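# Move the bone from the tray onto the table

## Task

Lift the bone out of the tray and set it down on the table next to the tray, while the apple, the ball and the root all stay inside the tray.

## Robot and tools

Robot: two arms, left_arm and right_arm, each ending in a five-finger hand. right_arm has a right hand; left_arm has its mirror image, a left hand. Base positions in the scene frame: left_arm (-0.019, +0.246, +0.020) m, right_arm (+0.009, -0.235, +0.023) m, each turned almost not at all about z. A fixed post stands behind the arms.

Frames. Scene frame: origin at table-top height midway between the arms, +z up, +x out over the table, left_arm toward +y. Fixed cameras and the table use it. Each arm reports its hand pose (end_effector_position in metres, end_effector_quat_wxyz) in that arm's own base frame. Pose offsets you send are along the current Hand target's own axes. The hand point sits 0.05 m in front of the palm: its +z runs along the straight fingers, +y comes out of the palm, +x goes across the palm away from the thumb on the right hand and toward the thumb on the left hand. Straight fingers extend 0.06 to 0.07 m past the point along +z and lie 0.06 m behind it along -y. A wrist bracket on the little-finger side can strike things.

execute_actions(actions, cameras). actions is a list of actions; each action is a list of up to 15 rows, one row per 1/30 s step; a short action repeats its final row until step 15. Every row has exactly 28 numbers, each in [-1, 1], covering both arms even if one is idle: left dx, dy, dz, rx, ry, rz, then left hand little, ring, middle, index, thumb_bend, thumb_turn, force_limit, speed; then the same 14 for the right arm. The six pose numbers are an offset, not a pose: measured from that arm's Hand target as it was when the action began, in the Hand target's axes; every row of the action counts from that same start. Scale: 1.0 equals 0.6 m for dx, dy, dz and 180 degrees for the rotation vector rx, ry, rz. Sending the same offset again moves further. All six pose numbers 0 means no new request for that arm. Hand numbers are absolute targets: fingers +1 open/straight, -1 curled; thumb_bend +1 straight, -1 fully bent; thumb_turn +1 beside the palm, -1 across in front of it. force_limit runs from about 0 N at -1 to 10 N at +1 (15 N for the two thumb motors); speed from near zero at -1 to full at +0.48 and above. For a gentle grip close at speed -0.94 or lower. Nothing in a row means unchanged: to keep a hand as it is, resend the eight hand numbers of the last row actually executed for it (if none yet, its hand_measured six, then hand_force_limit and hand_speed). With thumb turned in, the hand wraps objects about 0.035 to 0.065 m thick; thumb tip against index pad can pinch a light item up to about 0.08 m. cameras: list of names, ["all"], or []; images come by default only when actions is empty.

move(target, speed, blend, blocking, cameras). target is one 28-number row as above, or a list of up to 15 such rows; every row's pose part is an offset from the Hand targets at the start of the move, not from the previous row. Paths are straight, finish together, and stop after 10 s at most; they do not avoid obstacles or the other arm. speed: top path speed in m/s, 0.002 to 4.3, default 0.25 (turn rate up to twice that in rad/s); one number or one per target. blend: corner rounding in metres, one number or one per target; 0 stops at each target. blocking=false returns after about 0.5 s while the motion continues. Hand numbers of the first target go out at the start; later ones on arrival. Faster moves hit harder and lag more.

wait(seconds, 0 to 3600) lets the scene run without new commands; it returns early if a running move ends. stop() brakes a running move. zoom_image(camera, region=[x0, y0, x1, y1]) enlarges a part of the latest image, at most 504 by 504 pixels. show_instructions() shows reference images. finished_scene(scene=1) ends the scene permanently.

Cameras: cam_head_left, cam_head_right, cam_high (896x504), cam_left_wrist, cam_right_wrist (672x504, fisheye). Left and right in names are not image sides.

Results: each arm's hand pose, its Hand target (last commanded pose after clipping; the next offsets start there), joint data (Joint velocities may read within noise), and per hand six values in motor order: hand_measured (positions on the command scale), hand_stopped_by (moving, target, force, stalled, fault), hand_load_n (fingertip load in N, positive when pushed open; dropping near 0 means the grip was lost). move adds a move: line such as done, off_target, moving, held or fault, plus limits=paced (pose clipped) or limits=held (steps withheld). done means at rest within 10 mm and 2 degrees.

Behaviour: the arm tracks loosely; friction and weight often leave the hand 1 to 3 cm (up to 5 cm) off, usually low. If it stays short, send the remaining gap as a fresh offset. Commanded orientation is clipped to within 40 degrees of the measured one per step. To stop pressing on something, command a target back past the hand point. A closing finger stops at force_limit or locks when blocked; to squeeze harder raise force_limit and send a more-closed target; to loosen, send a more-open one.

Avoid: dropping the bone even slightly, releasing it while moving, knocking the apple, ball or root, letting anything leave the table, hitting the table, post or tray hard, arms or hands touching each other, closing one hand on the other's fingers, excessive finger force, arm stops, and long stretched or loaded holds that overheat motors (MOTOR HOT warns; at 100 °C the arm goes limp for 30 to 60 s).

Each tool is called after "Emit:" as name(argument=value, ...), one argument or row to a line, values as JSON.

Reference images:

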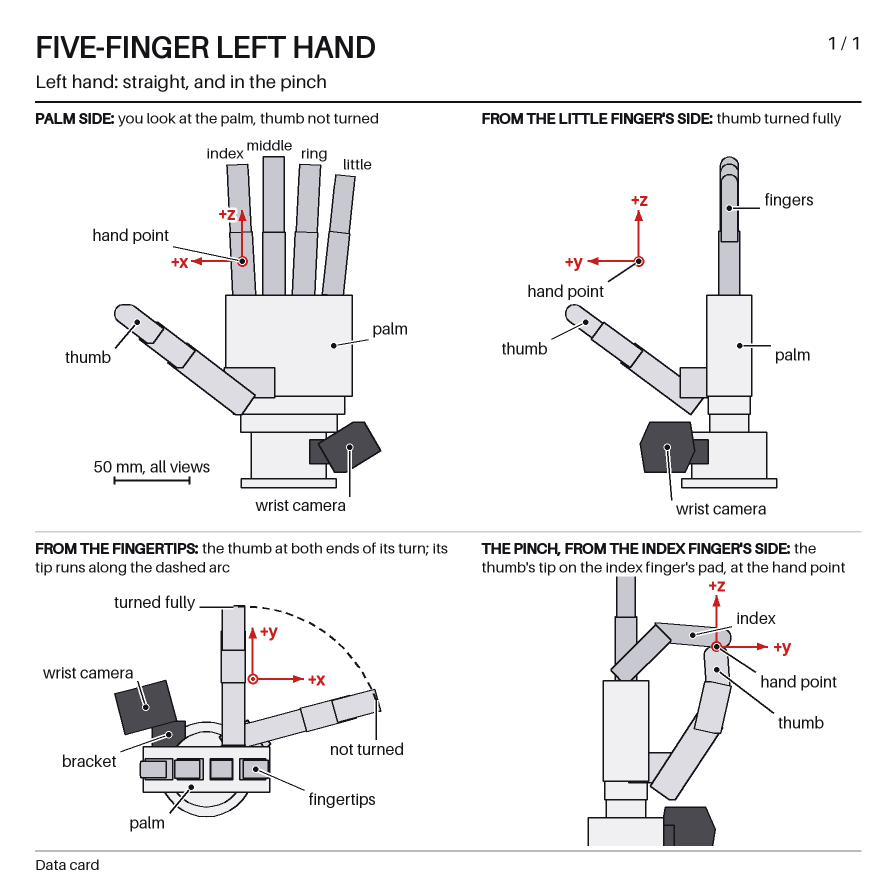

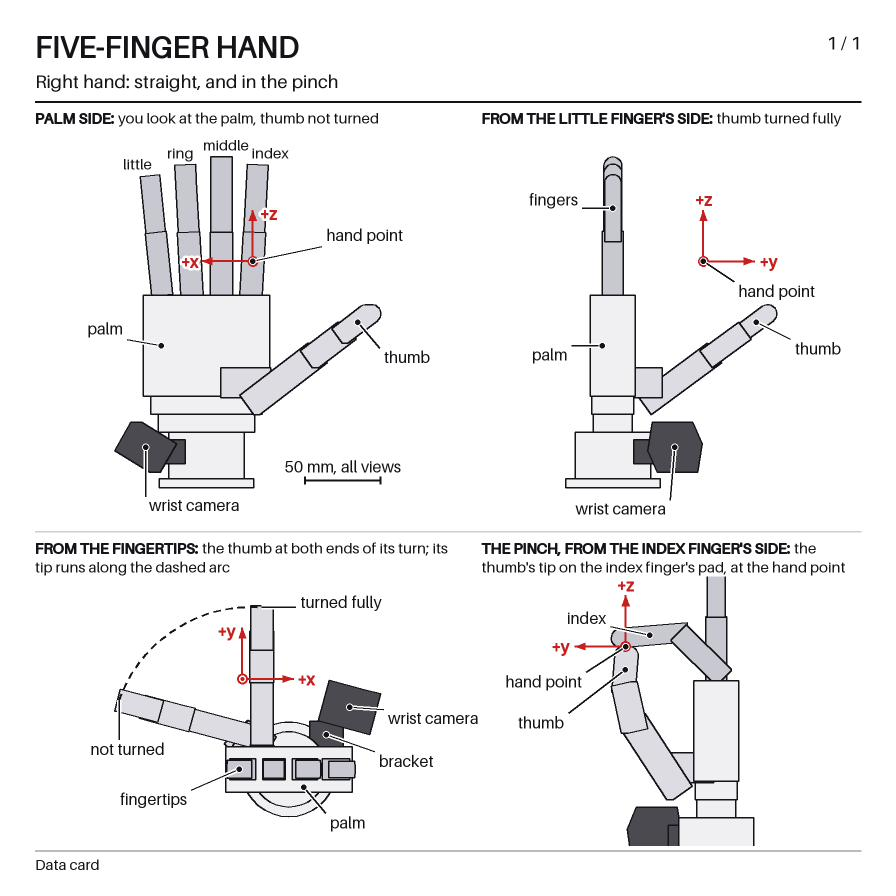

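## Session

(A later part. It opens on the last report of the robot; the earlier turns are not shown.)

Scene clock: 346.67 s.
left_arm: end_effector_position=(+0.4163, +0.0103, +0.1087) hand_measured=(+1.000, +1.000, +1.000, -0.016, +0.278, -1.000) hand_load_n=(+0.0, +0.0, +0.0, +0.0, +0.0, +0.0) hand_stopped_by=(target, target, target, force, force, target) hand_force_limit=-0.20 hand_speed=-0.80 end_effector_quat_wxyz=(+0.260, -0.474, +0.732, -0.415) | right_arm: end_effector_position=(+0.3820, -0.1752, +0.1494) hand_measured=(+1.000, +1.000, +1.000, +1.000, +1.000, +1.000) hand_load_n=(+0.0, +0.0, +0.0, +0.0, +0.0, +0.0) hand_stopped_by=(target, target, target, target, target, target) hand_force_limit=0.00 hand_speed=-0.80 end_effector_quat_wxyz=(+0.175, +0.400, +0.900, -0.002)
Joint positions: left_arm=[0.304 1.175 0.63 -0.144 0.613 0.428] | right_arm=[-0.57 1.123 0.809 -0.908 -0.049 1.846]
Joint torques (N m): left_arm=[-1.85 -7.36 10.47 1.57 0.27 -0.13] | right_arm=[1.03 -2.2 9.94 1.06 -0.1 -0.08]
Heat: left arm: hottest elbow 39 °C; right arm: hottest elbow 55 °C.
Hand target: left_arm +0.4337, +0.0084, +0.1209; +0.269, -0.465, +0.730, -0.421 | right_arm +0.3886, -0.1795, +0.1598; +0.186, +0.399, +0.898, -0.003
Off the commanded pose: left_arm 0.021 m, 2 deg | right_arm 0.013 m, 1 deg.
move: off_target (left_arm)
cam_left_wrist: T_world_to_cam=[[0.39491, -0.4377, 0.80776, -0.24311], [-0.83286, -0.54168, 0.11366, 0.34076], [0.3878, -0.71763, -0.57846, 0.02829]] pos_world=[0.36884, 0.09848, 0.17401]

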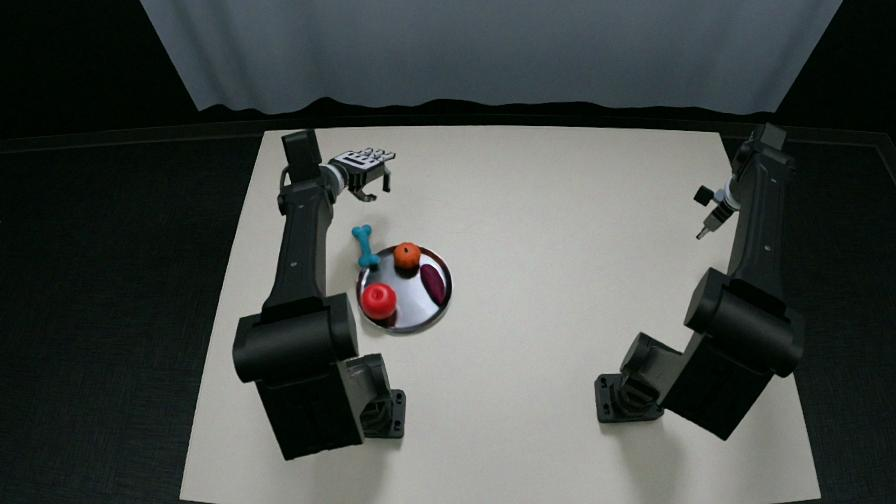

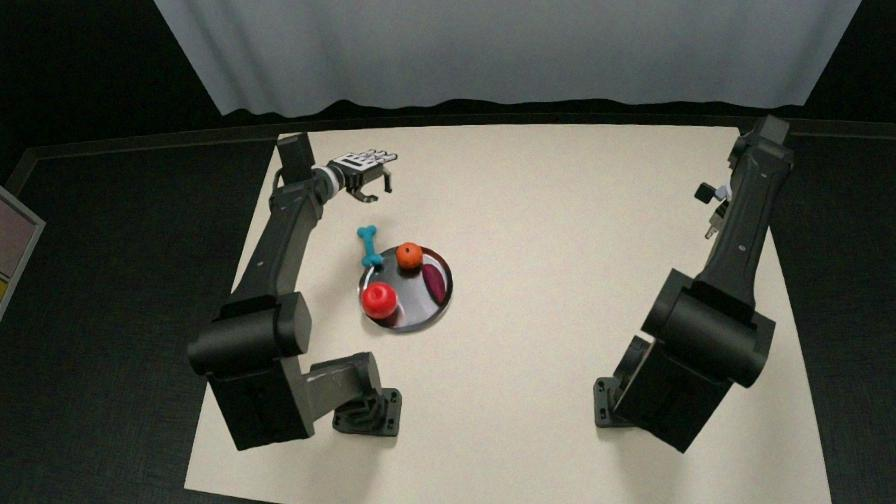

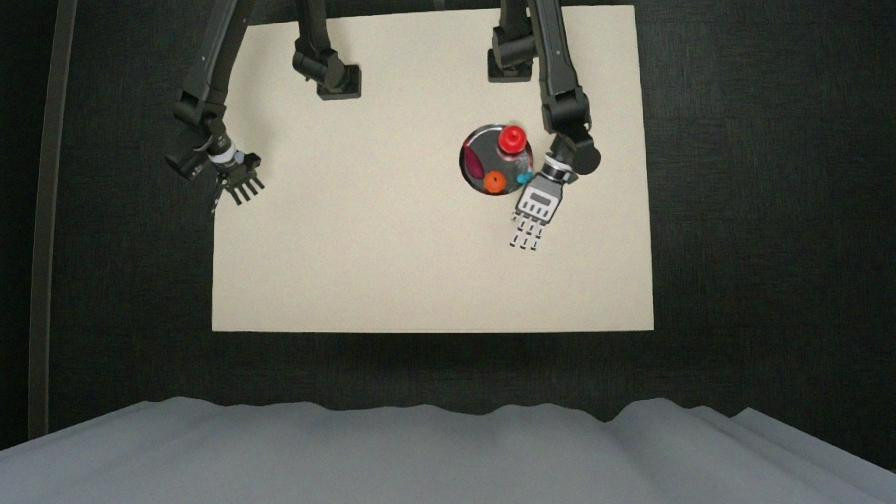

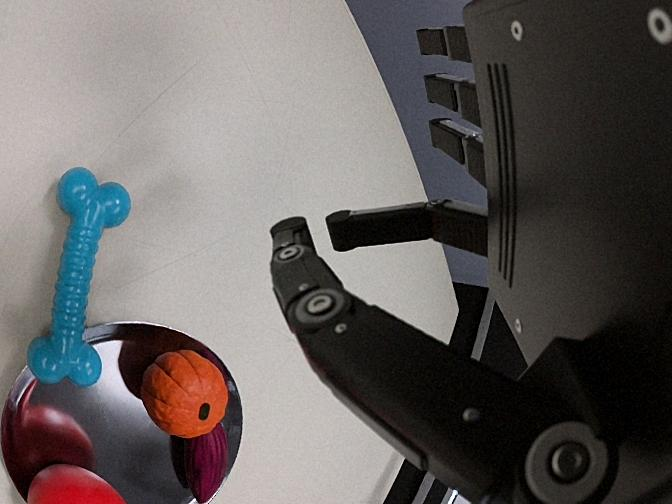

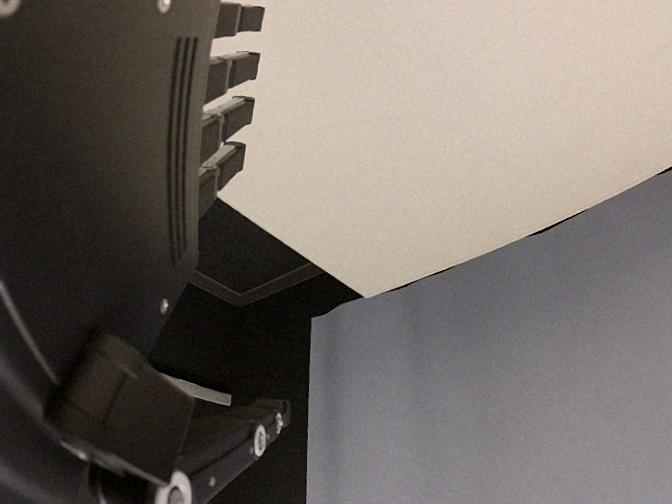

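Emit:
move(
  target=[-0.0008, 0.0751, -0.1304, 0.0002, 0.1684, 0.0968, 1, 1, 0.25, 0.25, 0.6, -1, -0.2, 0, 0, 0, 0, 0, 0, 0, 1, 1, 1, 1, 1, 1, 0, -0.8],
  cameras=["all"],
  speed=0.15,
)

Emit:
zoom_image(
  camera="cam_head_left",
  region=[310, 160, 460, 310],
)

Emit:
zoom_image(
  camera="cam_head_right",
  region=[310, 160, 460, 310],
)

Emit:
zoom_image(
  camera="cam_high",
  region=[450, 120, 600, 270],
)

Scene clock: 379.80 s.
left_arm: end_effector_position=(+0.3418, +0.0356, +0.1163) hand_measured=(+1.000, +1.000, +0.250, +0.250, +0.600, -1.000) hand_load_n=(+0.0, +0.0, +0.0, +0.0, +0.0, +0.0) hand_stopped_by=(target, target, target, target, target, target) hand_force_limit=-0.20 hand_speed=0.00 end_effector_quat_wxyz=(+0.121, -0.225, +0.837, -0.485) | right_arm: end_effector_position=(+0.3820, -0.1752, +0.1494) hand_measured=(+1.000, +1.000, +1.000, +1.000, +1.000, +1.000) hand_load_n=(+0.0, +0.0, +0.0, +0.0, +0.0, +0.0) hand_stopped_by=(target, target, target, target, target, target) hand_force_limit=0.00 hand_speed=-0.80 end_effector_quat_wxyz=(+0.175, +0.400, +0.900, -0.002)
Joint positions: left_arm=[0.518 1.364 0.886 -1.112 1.046 1.575] | right_arm=[-0.57 1.123 0.809 -0.908 -0.049 1.846]
Joint torques (N m): left_arm=[0.79 -9.29 9.35 -0.46 0.82 0.1] | right_arm=[1.03 -2.2 9.94 1.06 -0.1 -0.08]
Heat: left arm: hottest elbow 43 °C; right arm: hottest elbow 55 °C.
Hand target: left_arm +0.3520, +0.0470, +0.1209; +0.129, -0.225, +0.836, -0.483 | right_arm +0.3886, -0.1795, +0.1598; +0.186, +0.399, +0.898, -0.003
Off the commanded pose: left_arm 0.016 m, 1 deg | right_arm 0.013 m, 1 deg.
move: off_target (left_arm)
cam_left_wrist: T_world_to_cam=[[0.05631, -0.56882, 0.82054, -0.08989], [-0.99319, 0.05207, 0.10425, 0.32632], [-0.10202, -0.82081, -0.56201, 0.24892]] pos_world=[0.35456, 0.1362, 0.17964]

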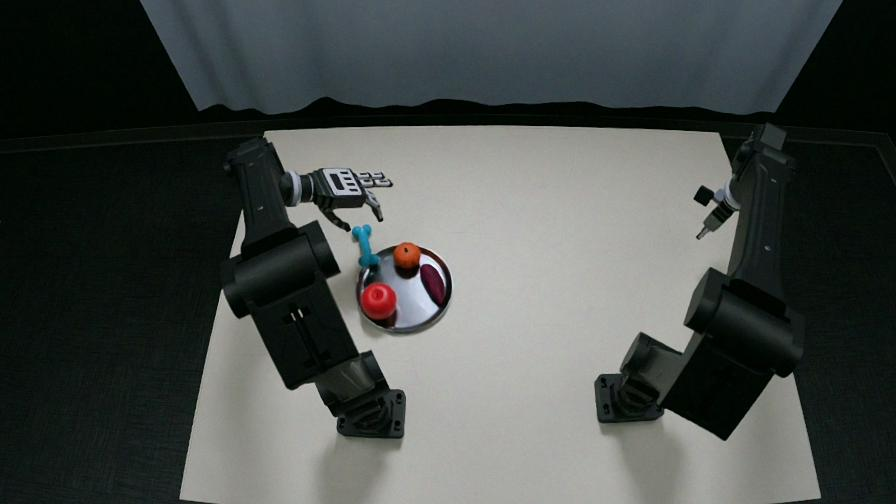

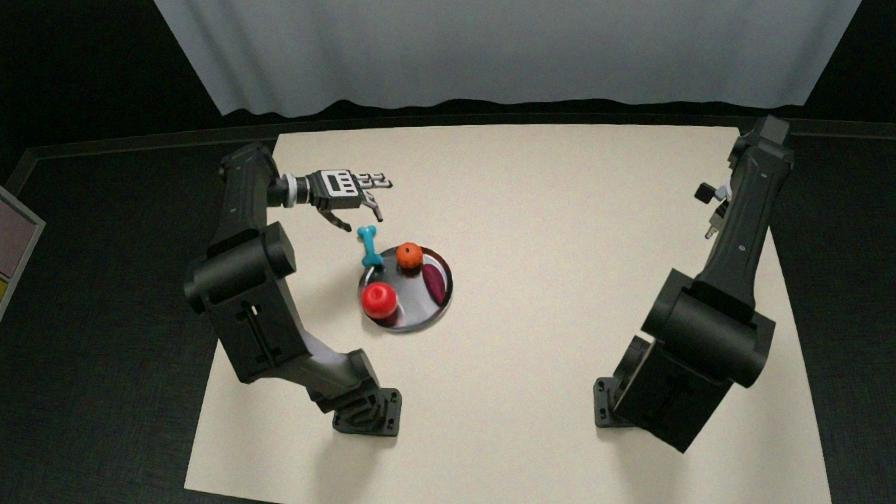

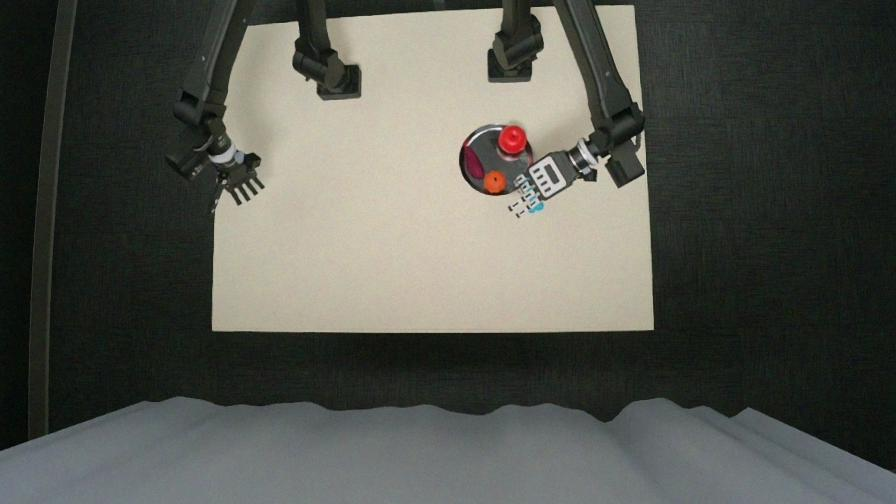

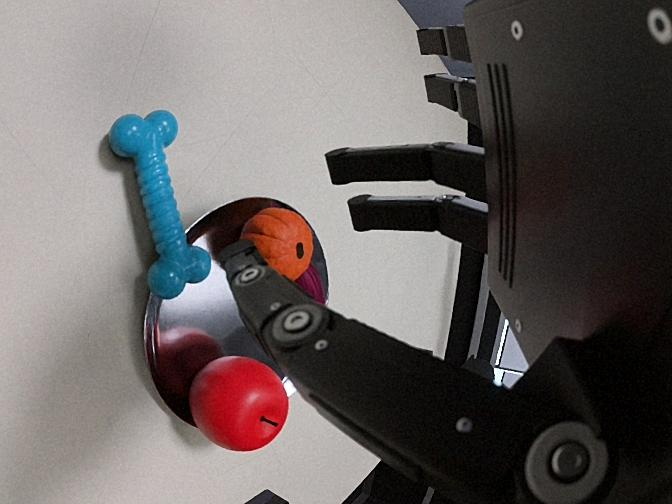

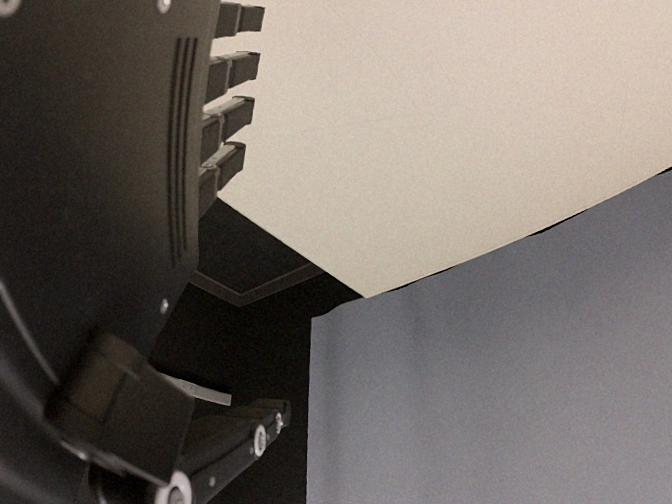

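Scaled by 3.360 from the camera's image (finer frame: 1280x720).

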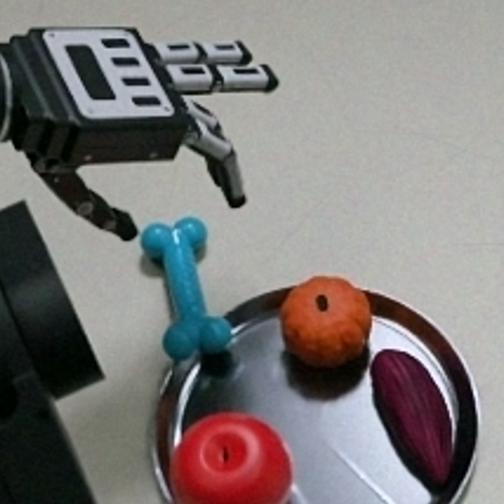

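Scaled by 3.360 from the camera's image (finer frame: 1280x720).

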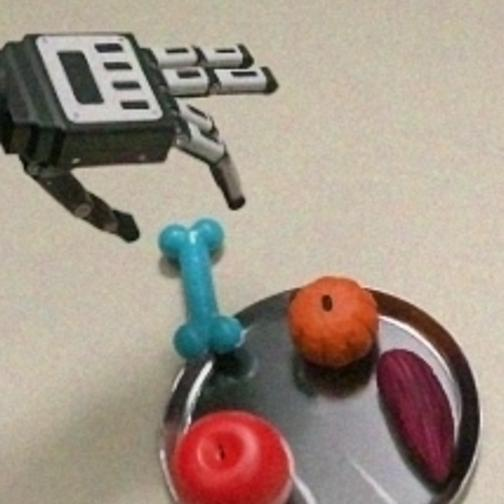

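Scaled by 3.360 from the camera's image (finer frame: 1280x720).

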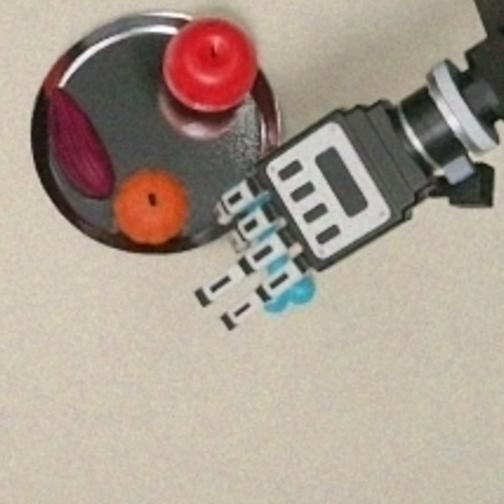

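Emit:
move(
  target=[-0.0242, 0.1027, 0.0420, 0, 0, 0, 1, 1, 0.25, 0.25, 0.6, -1, -0.2, 0, 0, 0, 0, 0, 0, 0, 1, 1, 1, 1, 1, 1, 0, -0.8],
  cameras=["cam_head_left", "cam_head_right", "cam_high", "cam_left_wrist"],
  speed=0.08,
)

Emit:
zoom_image(
  camera="cam_head_left",
  region=[310, 180, 430, 300],
)

Emit:
zoom_image(
  camera="cam_head_right",
  region=[310, 180, 430, 300],
)

Emit:
zoom_image(
  camera="cam_left_wrist",
  region=[60, 60, 500, 500],
)

Scene clock: 401.67 s.
left_arm: end_effector_position=(+0.3609, +0.0564, +0.0621) hand_measured=(+1.000, +1.000, +0.250, +0.250, +0.600, -1.000) hand_load_n=(+0.0, +0.0, +0.0, +0.0, +0.0, +0.0) hand_stopped_by=(target, target, target, target, target, target) hand_force_limit=-0.20 hand_speed=0.00 end_effector_quat_wxyz=(+0.128, -0.220, +0.838, -0.483) | right_arm: end_effector_position=(+0.3820, -0.1752, +0.1494) hand_measured=(+1.000, +1.000, +1.000, +1.000, +1.000, +1.000) hand_load_n=(+0.0, +0.0, +0.0, +0.0, +0.0, +0.0) hand_stopped_by=(target, target, target, target, target, target) hand_force_limit=0.00 hand_speed=-0.80 end_effector_quat_wxyz=(+0.175, +0.400, +0.900, -0.002)
Joint positions: left_arm=[0.542 1.515 0.878 -0.978 1.046 1.624] | right_arm=[-0.57 1.123 0.809 -0.908 -0.049 1.846]
Joint torques (N m): left_arm=[1.38 -11.63 5.82 -0.16 0.81 0.15] | right_arm=[1.03 -2.2 9.94 1.05 -0.09 -0.08]
Heat: left arm: hottest elbow 41 °C; right arm: hottest elbow 56 °C.
Hand target: left_arm +0.3602, +0.0621, +0.0550; +0.130, -0.225, +0.836, -0.483 | right_arm +0.3886, -0.1795, +0.1598; +0.186, +0.399, +0.898, -0.003
Off the commanded pose: left_arm 0.009 m, 1 deg | right_arm 0.013 m, 1 deg.
move: done
cam_left_wrist: T_world_to_cam=[[0.04226, -0.57575, 0.81653, -0.02891], [-0.99476, 0.05194, 0.08811, 0.3514], [-0.09314, -0.81597, -0.57054, 0.23454]] pos_world=[0.37262, 0.15648, 0.12646]

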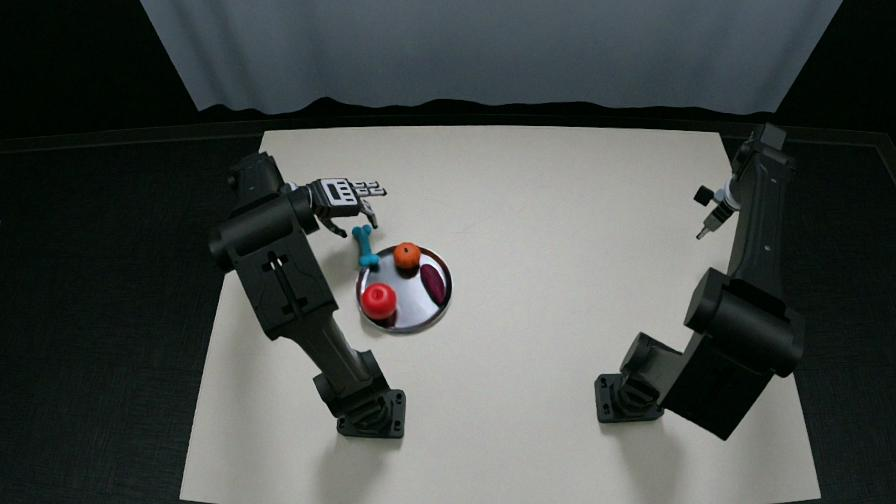

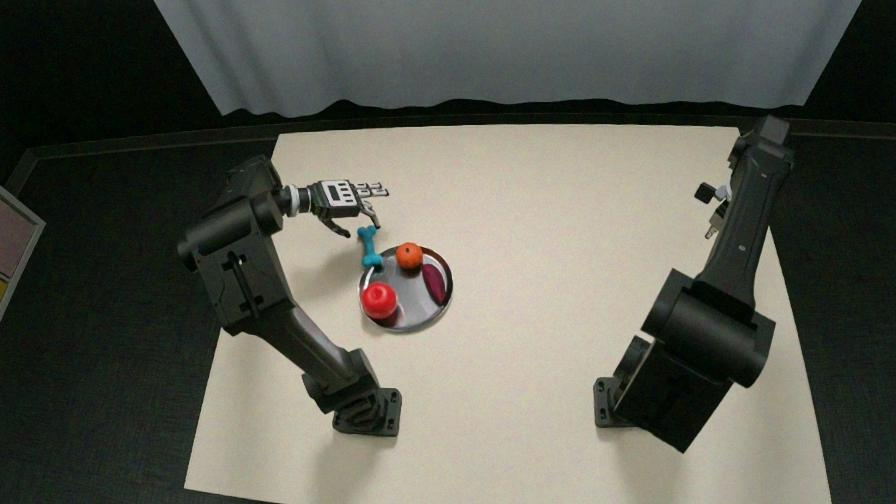

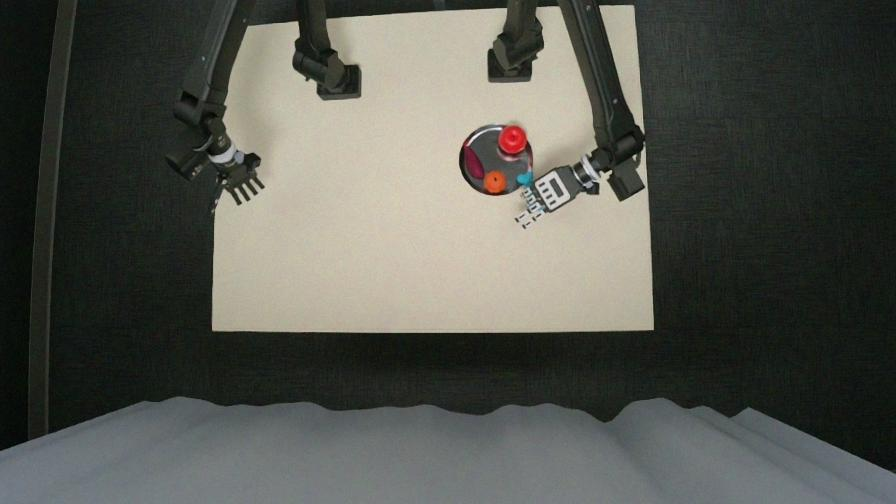

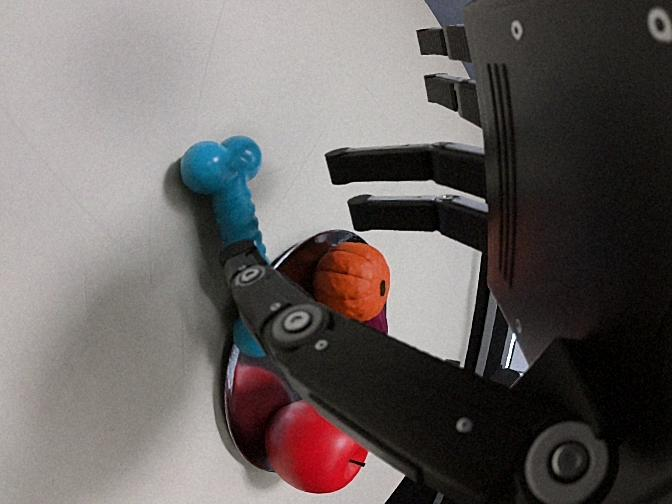

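Scaled by 4.200 from the camera's image (finer frame: 1280x720).

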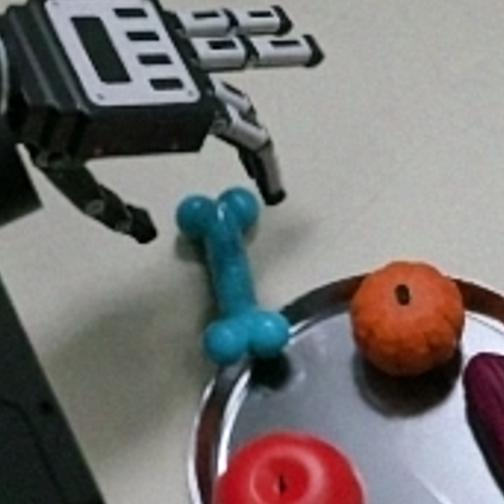

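Scaled by 4.200 from the camera's image (finer frame: 1280x720).

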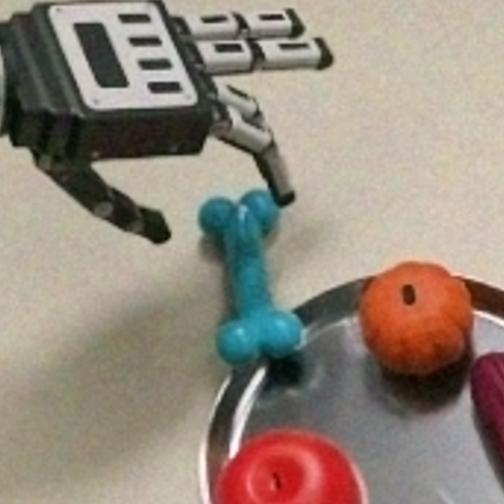

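Scaled by 1.145 from the camera's image (finer frame: 960x720).

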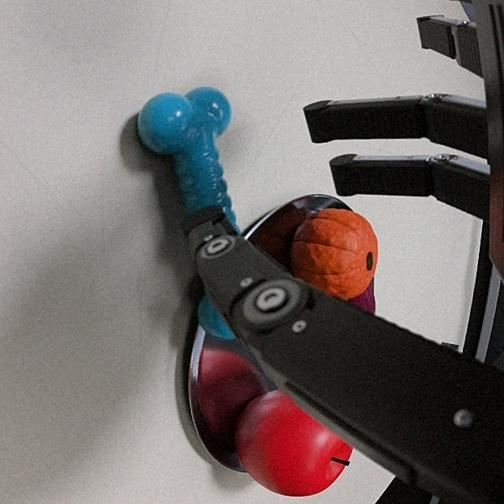

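Emit:
move(
  target=[0.0158, 0.0677, 0.0328, 0, 0, 0, 1, 1, 0.25, 0.25, 0.6, -1, -0.2, 0, 0, 0, 0, 0, 0, 0, 1, 1, 1, 1, 1, 1, 0, -0.8],
  cameras=["cam_head_left", "cam_head_right", "cam_high", "cam_left_wrist"],
  speed=0.05,
)

Emit:
zoom_image(
  camera="cam_head_left",
  region=[310, 180, 430, 300],
)

Emit:
zoom_image(
  camera="cam_head_right",
  region=[310, 180, 430, 300],
)

Emit:
zoom_image(
  camera="cam_left_wrist",
  region=[60, 60, 500, 500],
)

Scene clock: 411.70 s.
left_arm: end_effector_position=(+0.3526, +0.0552, +0.0177) hand_measured=(+1.000, +1.000, +0.250, +0.250, +0.600, -1.000) hand_load_n=(+0.0, +0.0, +0.0, +0.0, +0.0, +0.0) hand_stopped_by=(target, target, target, target, target, target) hand_force_limit=-0.20 hand_speed=0.00 end_effector_quat_wxyz=(+0.130, -0.219, +0.838, -0.483) | right_arm: end_effector_position=(+0.3820, -0.1752, +0.1494) hand_measured=(+1.000, +1.000, +1.000, +1.000, +1.000, +1.000) hand_load_n=(+0.0, +0.0, +0.0, +0.0, +0.0, +0.0) hand_stopped_by=(target, target, target, target, target, target) hand_force_limit=0.00 hand_speed=-0.80 end_effector_quat_wxyz=(+0.175, +0.400, +0.900, -0.002)
Joint positions: left_arm=[0.551 1.586 0.812 -0.853 1.046 1.643] | right_arm=[-0.57 1.123 0.809 -0.908 -0.049 1.846]
Joint torques (N m): left_arm=[0.85 -11.11 5.24 -0.06 0.76 0.12] | right_arm=[1.03 -2.2 9.95 1.05 -0.1 -0.08]
Heat: left arm: hottest elbow 40 °C; right arm: hottest elbow 56 °C.
Hand target: left_arm +0.3503, +0.0602, +0.0099; +0.130, -0.225, +0.836, -0.483 | right_arm +0.3886, -0.1795, +0.1598; +0.186, +0.399, +0.898, -0.003
Off the commanded pose: left_arm 0.009 m, 1 deg | right_arm 0.013 m, 1 deg.
move: done
cam_left_wrist: T_world_to_cam=[[0.03961, -0.57682, 0.81591, 0.00803], [-0.99498, 0.05233, 0.0853, 0.34715], [-0.09189, -0.81519, -0.57185, 0.20708]] pos_world=[0.36412, 0.15528, 0.08226]

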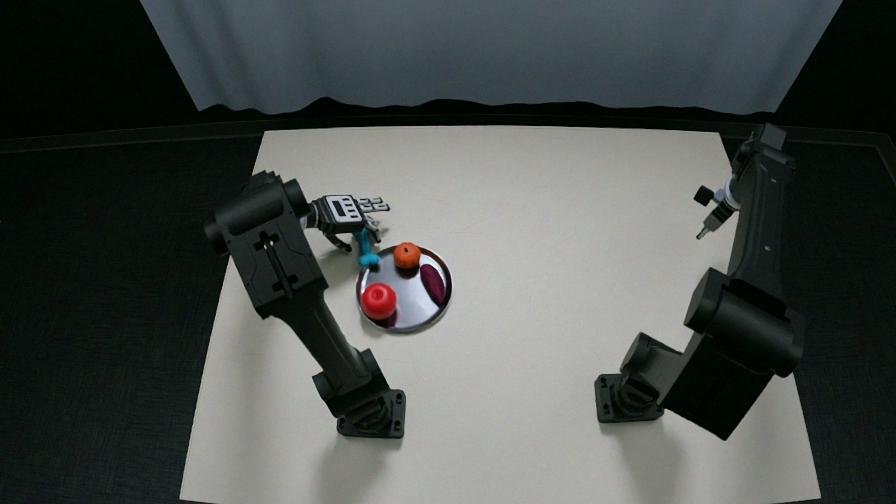

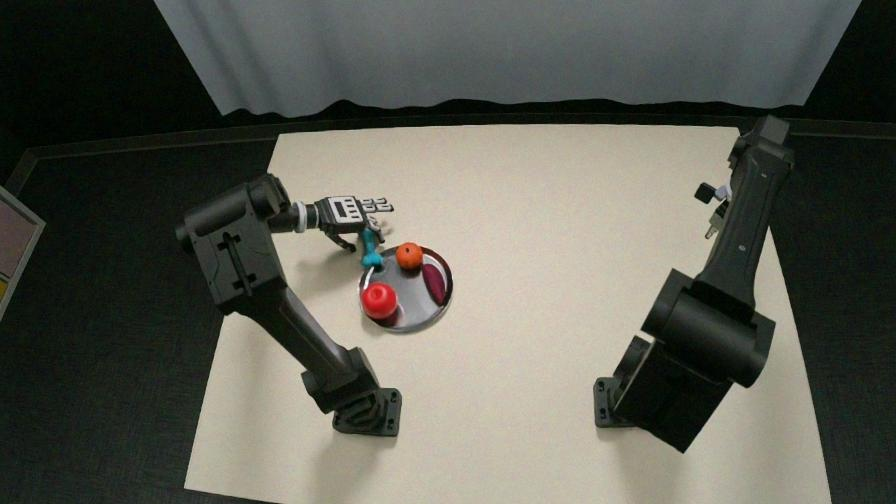

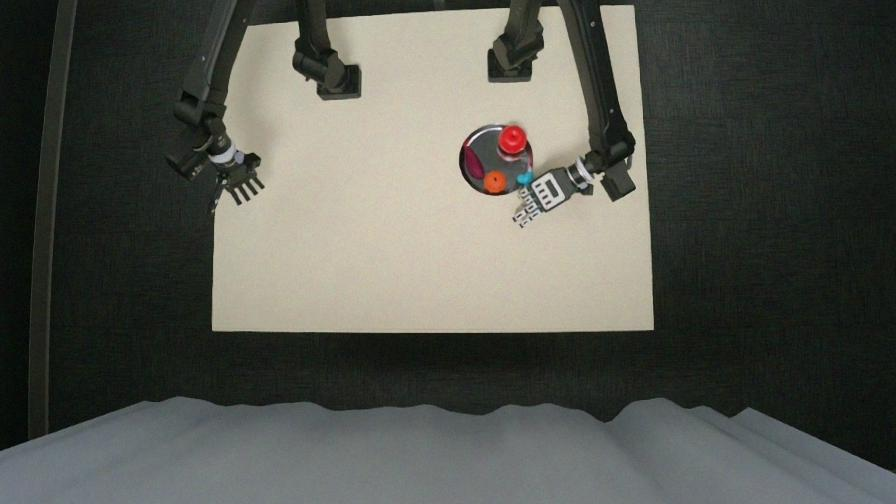

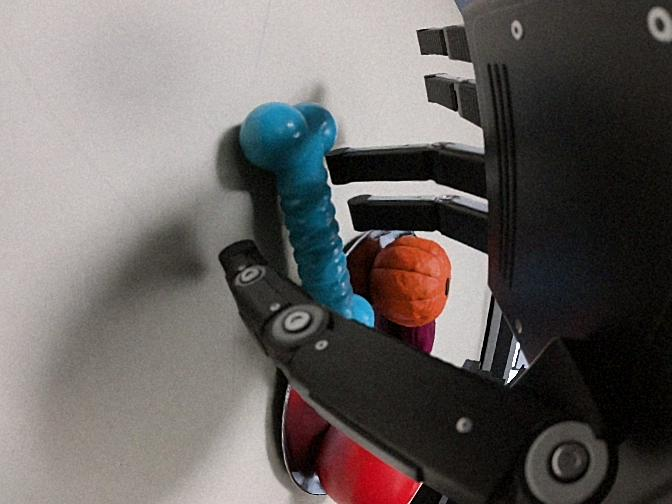

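Scaled by 4.200 from the camera's image (finer frame: 1280x720).

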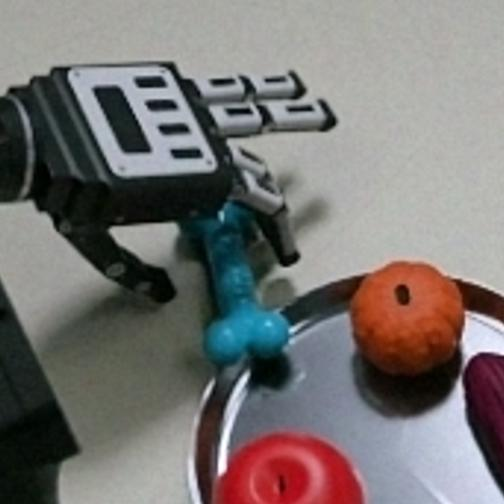

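Scaled by 4.200 from the camera's image (finer frame: 1280x720).

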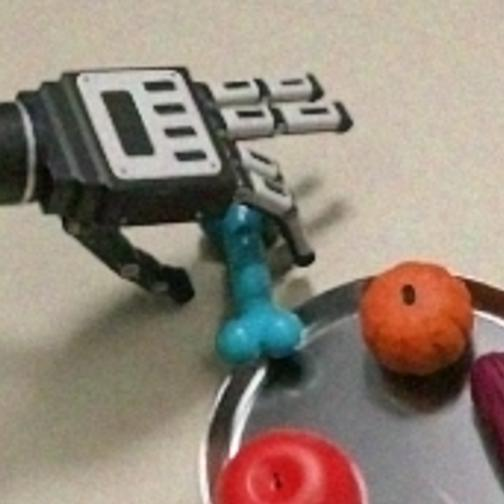

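Scaled by 1.145 from the camera's image (finer frame: 960x720).

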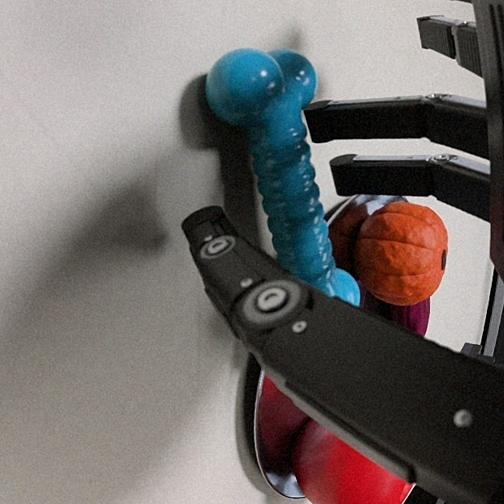

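Emit:
move(
  target=[0, 0.0144, 0.0083, 0, 0, 0, 1, 1, 0.25, 0.25, 0.6, -1, -0.2, 0, 0, 0, 0, 0, 0, 0, 1, 1, 1, 1, 1, 1, 0, -0.8],
  cameras=["cam_head_left", "cam_left_wrist"],
  speed=0.03,
)

Emit:
zoom_image(
  camera="cam_left_wrist",
  region=[60, 60, 500, 500],
)

Emit:
zoom_image(
  camera="cam_head_left",
  region=[310, 180, 430, 300],
)

Scene clock: 416.90 s.
left_arm: end_effector_position=(+0.3527, +0.0553, +0.0077) hand_measured=(+1.000, +1.000, +0.250, +0.250, +0.600, -1.000) hand_load_n=(+0.0, +0.0, +0.0, +0.0, +0.0, +0.0) hand_stopped_by=(target, target, target, target, target, target) hand_force_limit=-0.20 hand_speed=0.00 end_effector_quat_wxyz=(+0.130, -0.219, +0.838, -0.483) | right_arm: end_effector_position=(+0.3820, -0.1752, +0.1494) hand_measured=(+1.000, +1.000, +1.000, +1.000, +1.000, +1.000) hand_load_n=(+0.0, +0.0, -0.5, +0.0, +0.0, +0.0) hand_stopped_by=(target, target, target, target, target, target) hand_force_limit=0.00 hand_speed=-0.80 end_effector_quat_wxyz=(+0.175, +0.400, +0.900, -0.002)
Joint positions: left_arm=[0.551 1.609 0.804 -0.823 1.046 1.643] | right_arm=[-0.57 1.123 0.809 -0.908 -0.049 1.846]
Joint torques (N m): left_arm=[1.14 -11.87 5.03 0.03 0.73 0.08] | right_arm=[1.03 -2.26 9.94 1.05 -0.1 -0.08]
Heat: left arm: hottest elbow 39 °C; right arm: hottest elbow 56 °C.
Hand target: left_arm +0.3502, +0.0601, -0.0001; +0.129, -0.225, +0.836, -0.483 | right_arm +0.3886, -0.1795, +0.1598; +0.186, +0.399, +0.898, -0.003
Off the commanded pose: left_arm 0.009 m, 1 deg | right_arm 0.013 m, 1 deg.
move: done
cam_left_wrist: T_world_to_cam=[[0.03961, -0.57682, 0.81591, 0.01624], [-0.99498, 0.05233, 0.0853, 0.3482], [-0.09189, -0.81519, -0.57185, 0.20146]] pos_world=[0.36432, 0.15538, 0.07226]

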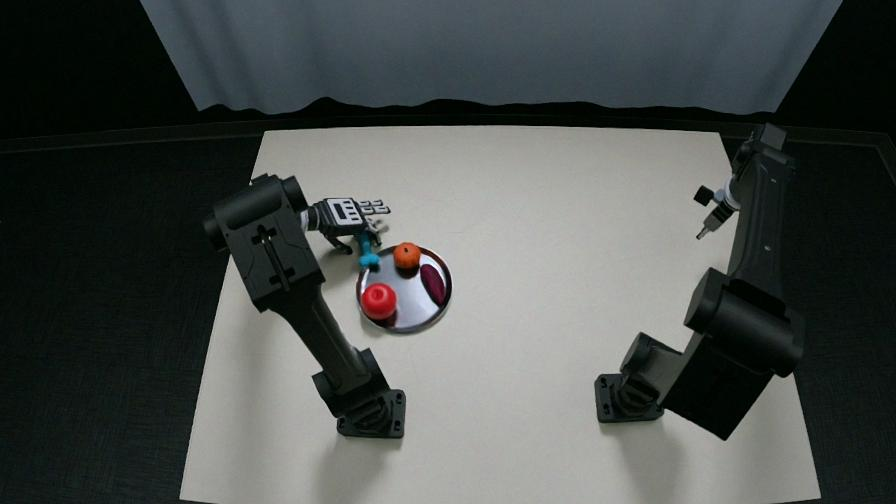

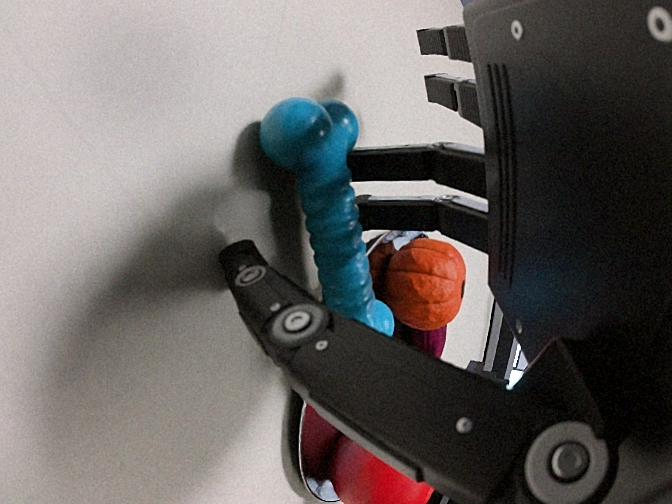

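Scaled by 1.145 from the camera's image (finer frame: 960x720).

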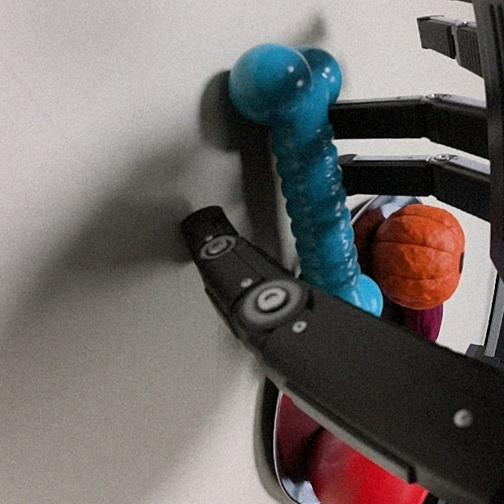

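Scaled by 4.200 from the camera's image (finer frame: 1280x720).

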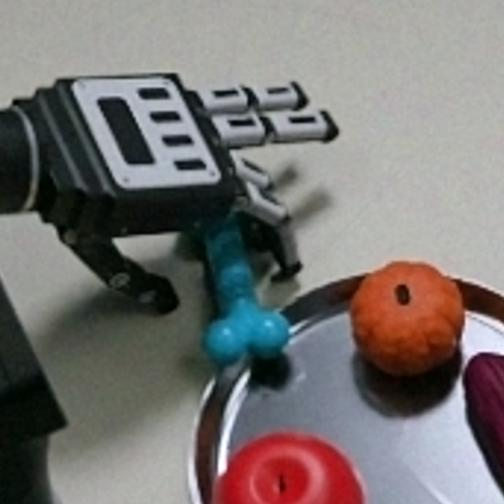

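Emit:
move(
  target=[0, 0, 0, 0, 0, 0, 1, 1, -0.15, -0.15, 0.0, -1, -0.3, -0.8, 0, 0, 0, 0, 0, 0, 1, 1, 1, 1, 1, 1, 0, -0.8],
  cameras=["cam_head_left", "cam_left_wrist"],
)

Emit:
zoom_image(
  camera="cam_left_wrist",
  region=[60, 60, 500, 500],
)

Emit:
zoom_image(
  camera="cam_head_left",
  region=[310, 180, 430, 300],
)

Scene clock: 421.10 s.
left_arm: end_effector_position=(+0.3529, +0.0555, +0.0077) hand_measured=(+1.000, +1.000, -0.118, -0.150, +0.404, -1.000) hand_load_n=(+0.0, +0.0, +3.5, +3.0, +7.0, +0.5) hand_stopped_by=(target, target, force, target, force, target) hand_force_limit=-0.30 hand_speed=-0.80 end_effector_quat_wxyz=(+0.130, -0.218, +0.838, -0.483) | right_arm: end_effector_position=(+0.3820, -0.1752, +0.1494) hand_measured=(+1.000, +1.000, +1.000, +1.000, +1.000, +1.000) hand_load_n=(+0.0, +0.0, +0.0, +0.0, +0.0, +0.0) hand_stopped_by=(target, target, target, target, target, target) hand_force_limit=0.00 hand_speed=-0.80 end_effector_quat_wxyz=(+0.175, +0.400, +0.900, -0.002)
Joint positions: left_arm=[0.551 1.609 0.804 -0.822 1.046 1.644] | right_arm=[-0.57 1.123 0.809 -0.908 -0.049 1.846]
Joint torques (N m): left_arm=[0.97 -11.81 4.89 -0.06 0.74 0.1] | right_arm=[1.03 -2.26 9.95 1.06 -0.09 -0.08]
Heat: left arm: hottest elbow 39 °C; right arm: hottest elbow 56 °C.
Hand target: left_arm +0.3502, +0.0600, -0.0001; +0.129, -0.225, +0.836, -0.483 | right_arm +0.3886, -0.1795, +0.1598; +0.186, +0.399, +0.898, -0.003
Off the commanded pose: left_arm 0.009 m, 1 deg | right_arm 0.013 m, 1 deg.
move: done
cam_left_wrist: T_world_to_cam=[[0.03801, -0.57756, 0.81546, 0.01701], [-0.99508, 0.05281, 0.08379, 0.34846], [-0.09146, -0.81464, -0.57271, 0.20138]] pos_world=[0.36452, 0.15548, 0.07226]

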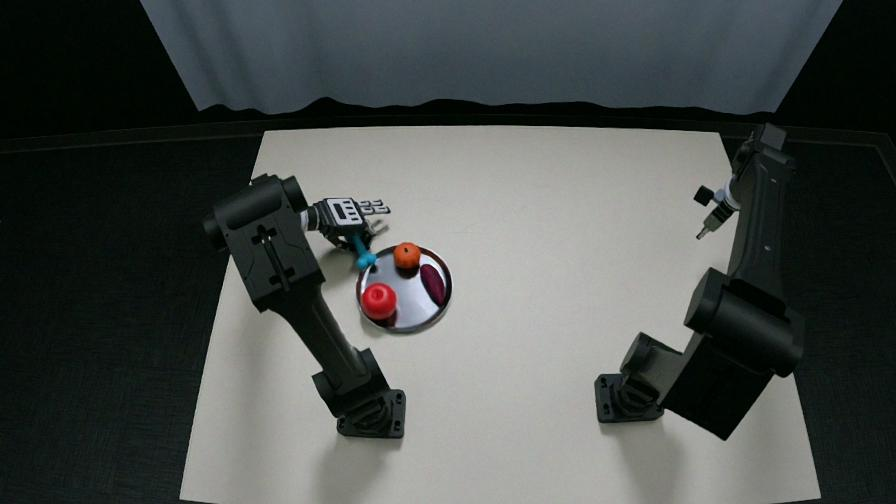

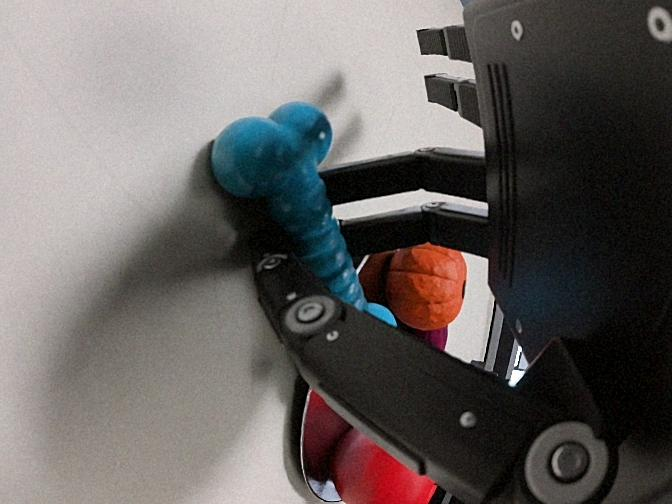

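Scaled by 1.145 from the camera's image (finer frame: 960x720).

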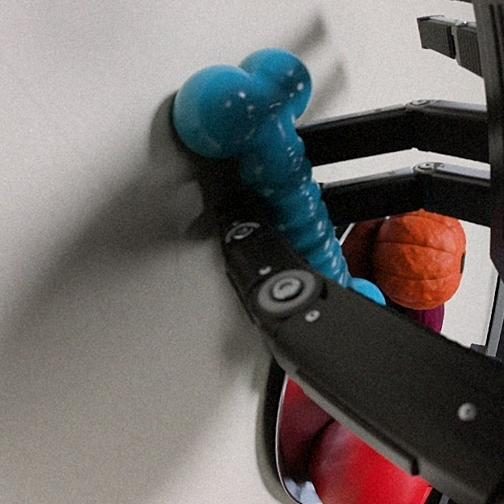

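Scaled by 4.200 from the camera's image (finer frame: 1280x720).

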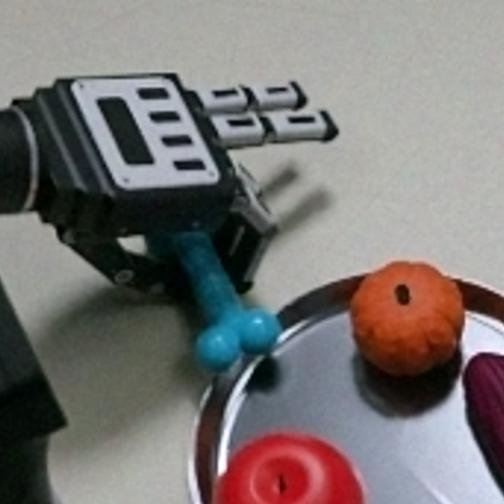

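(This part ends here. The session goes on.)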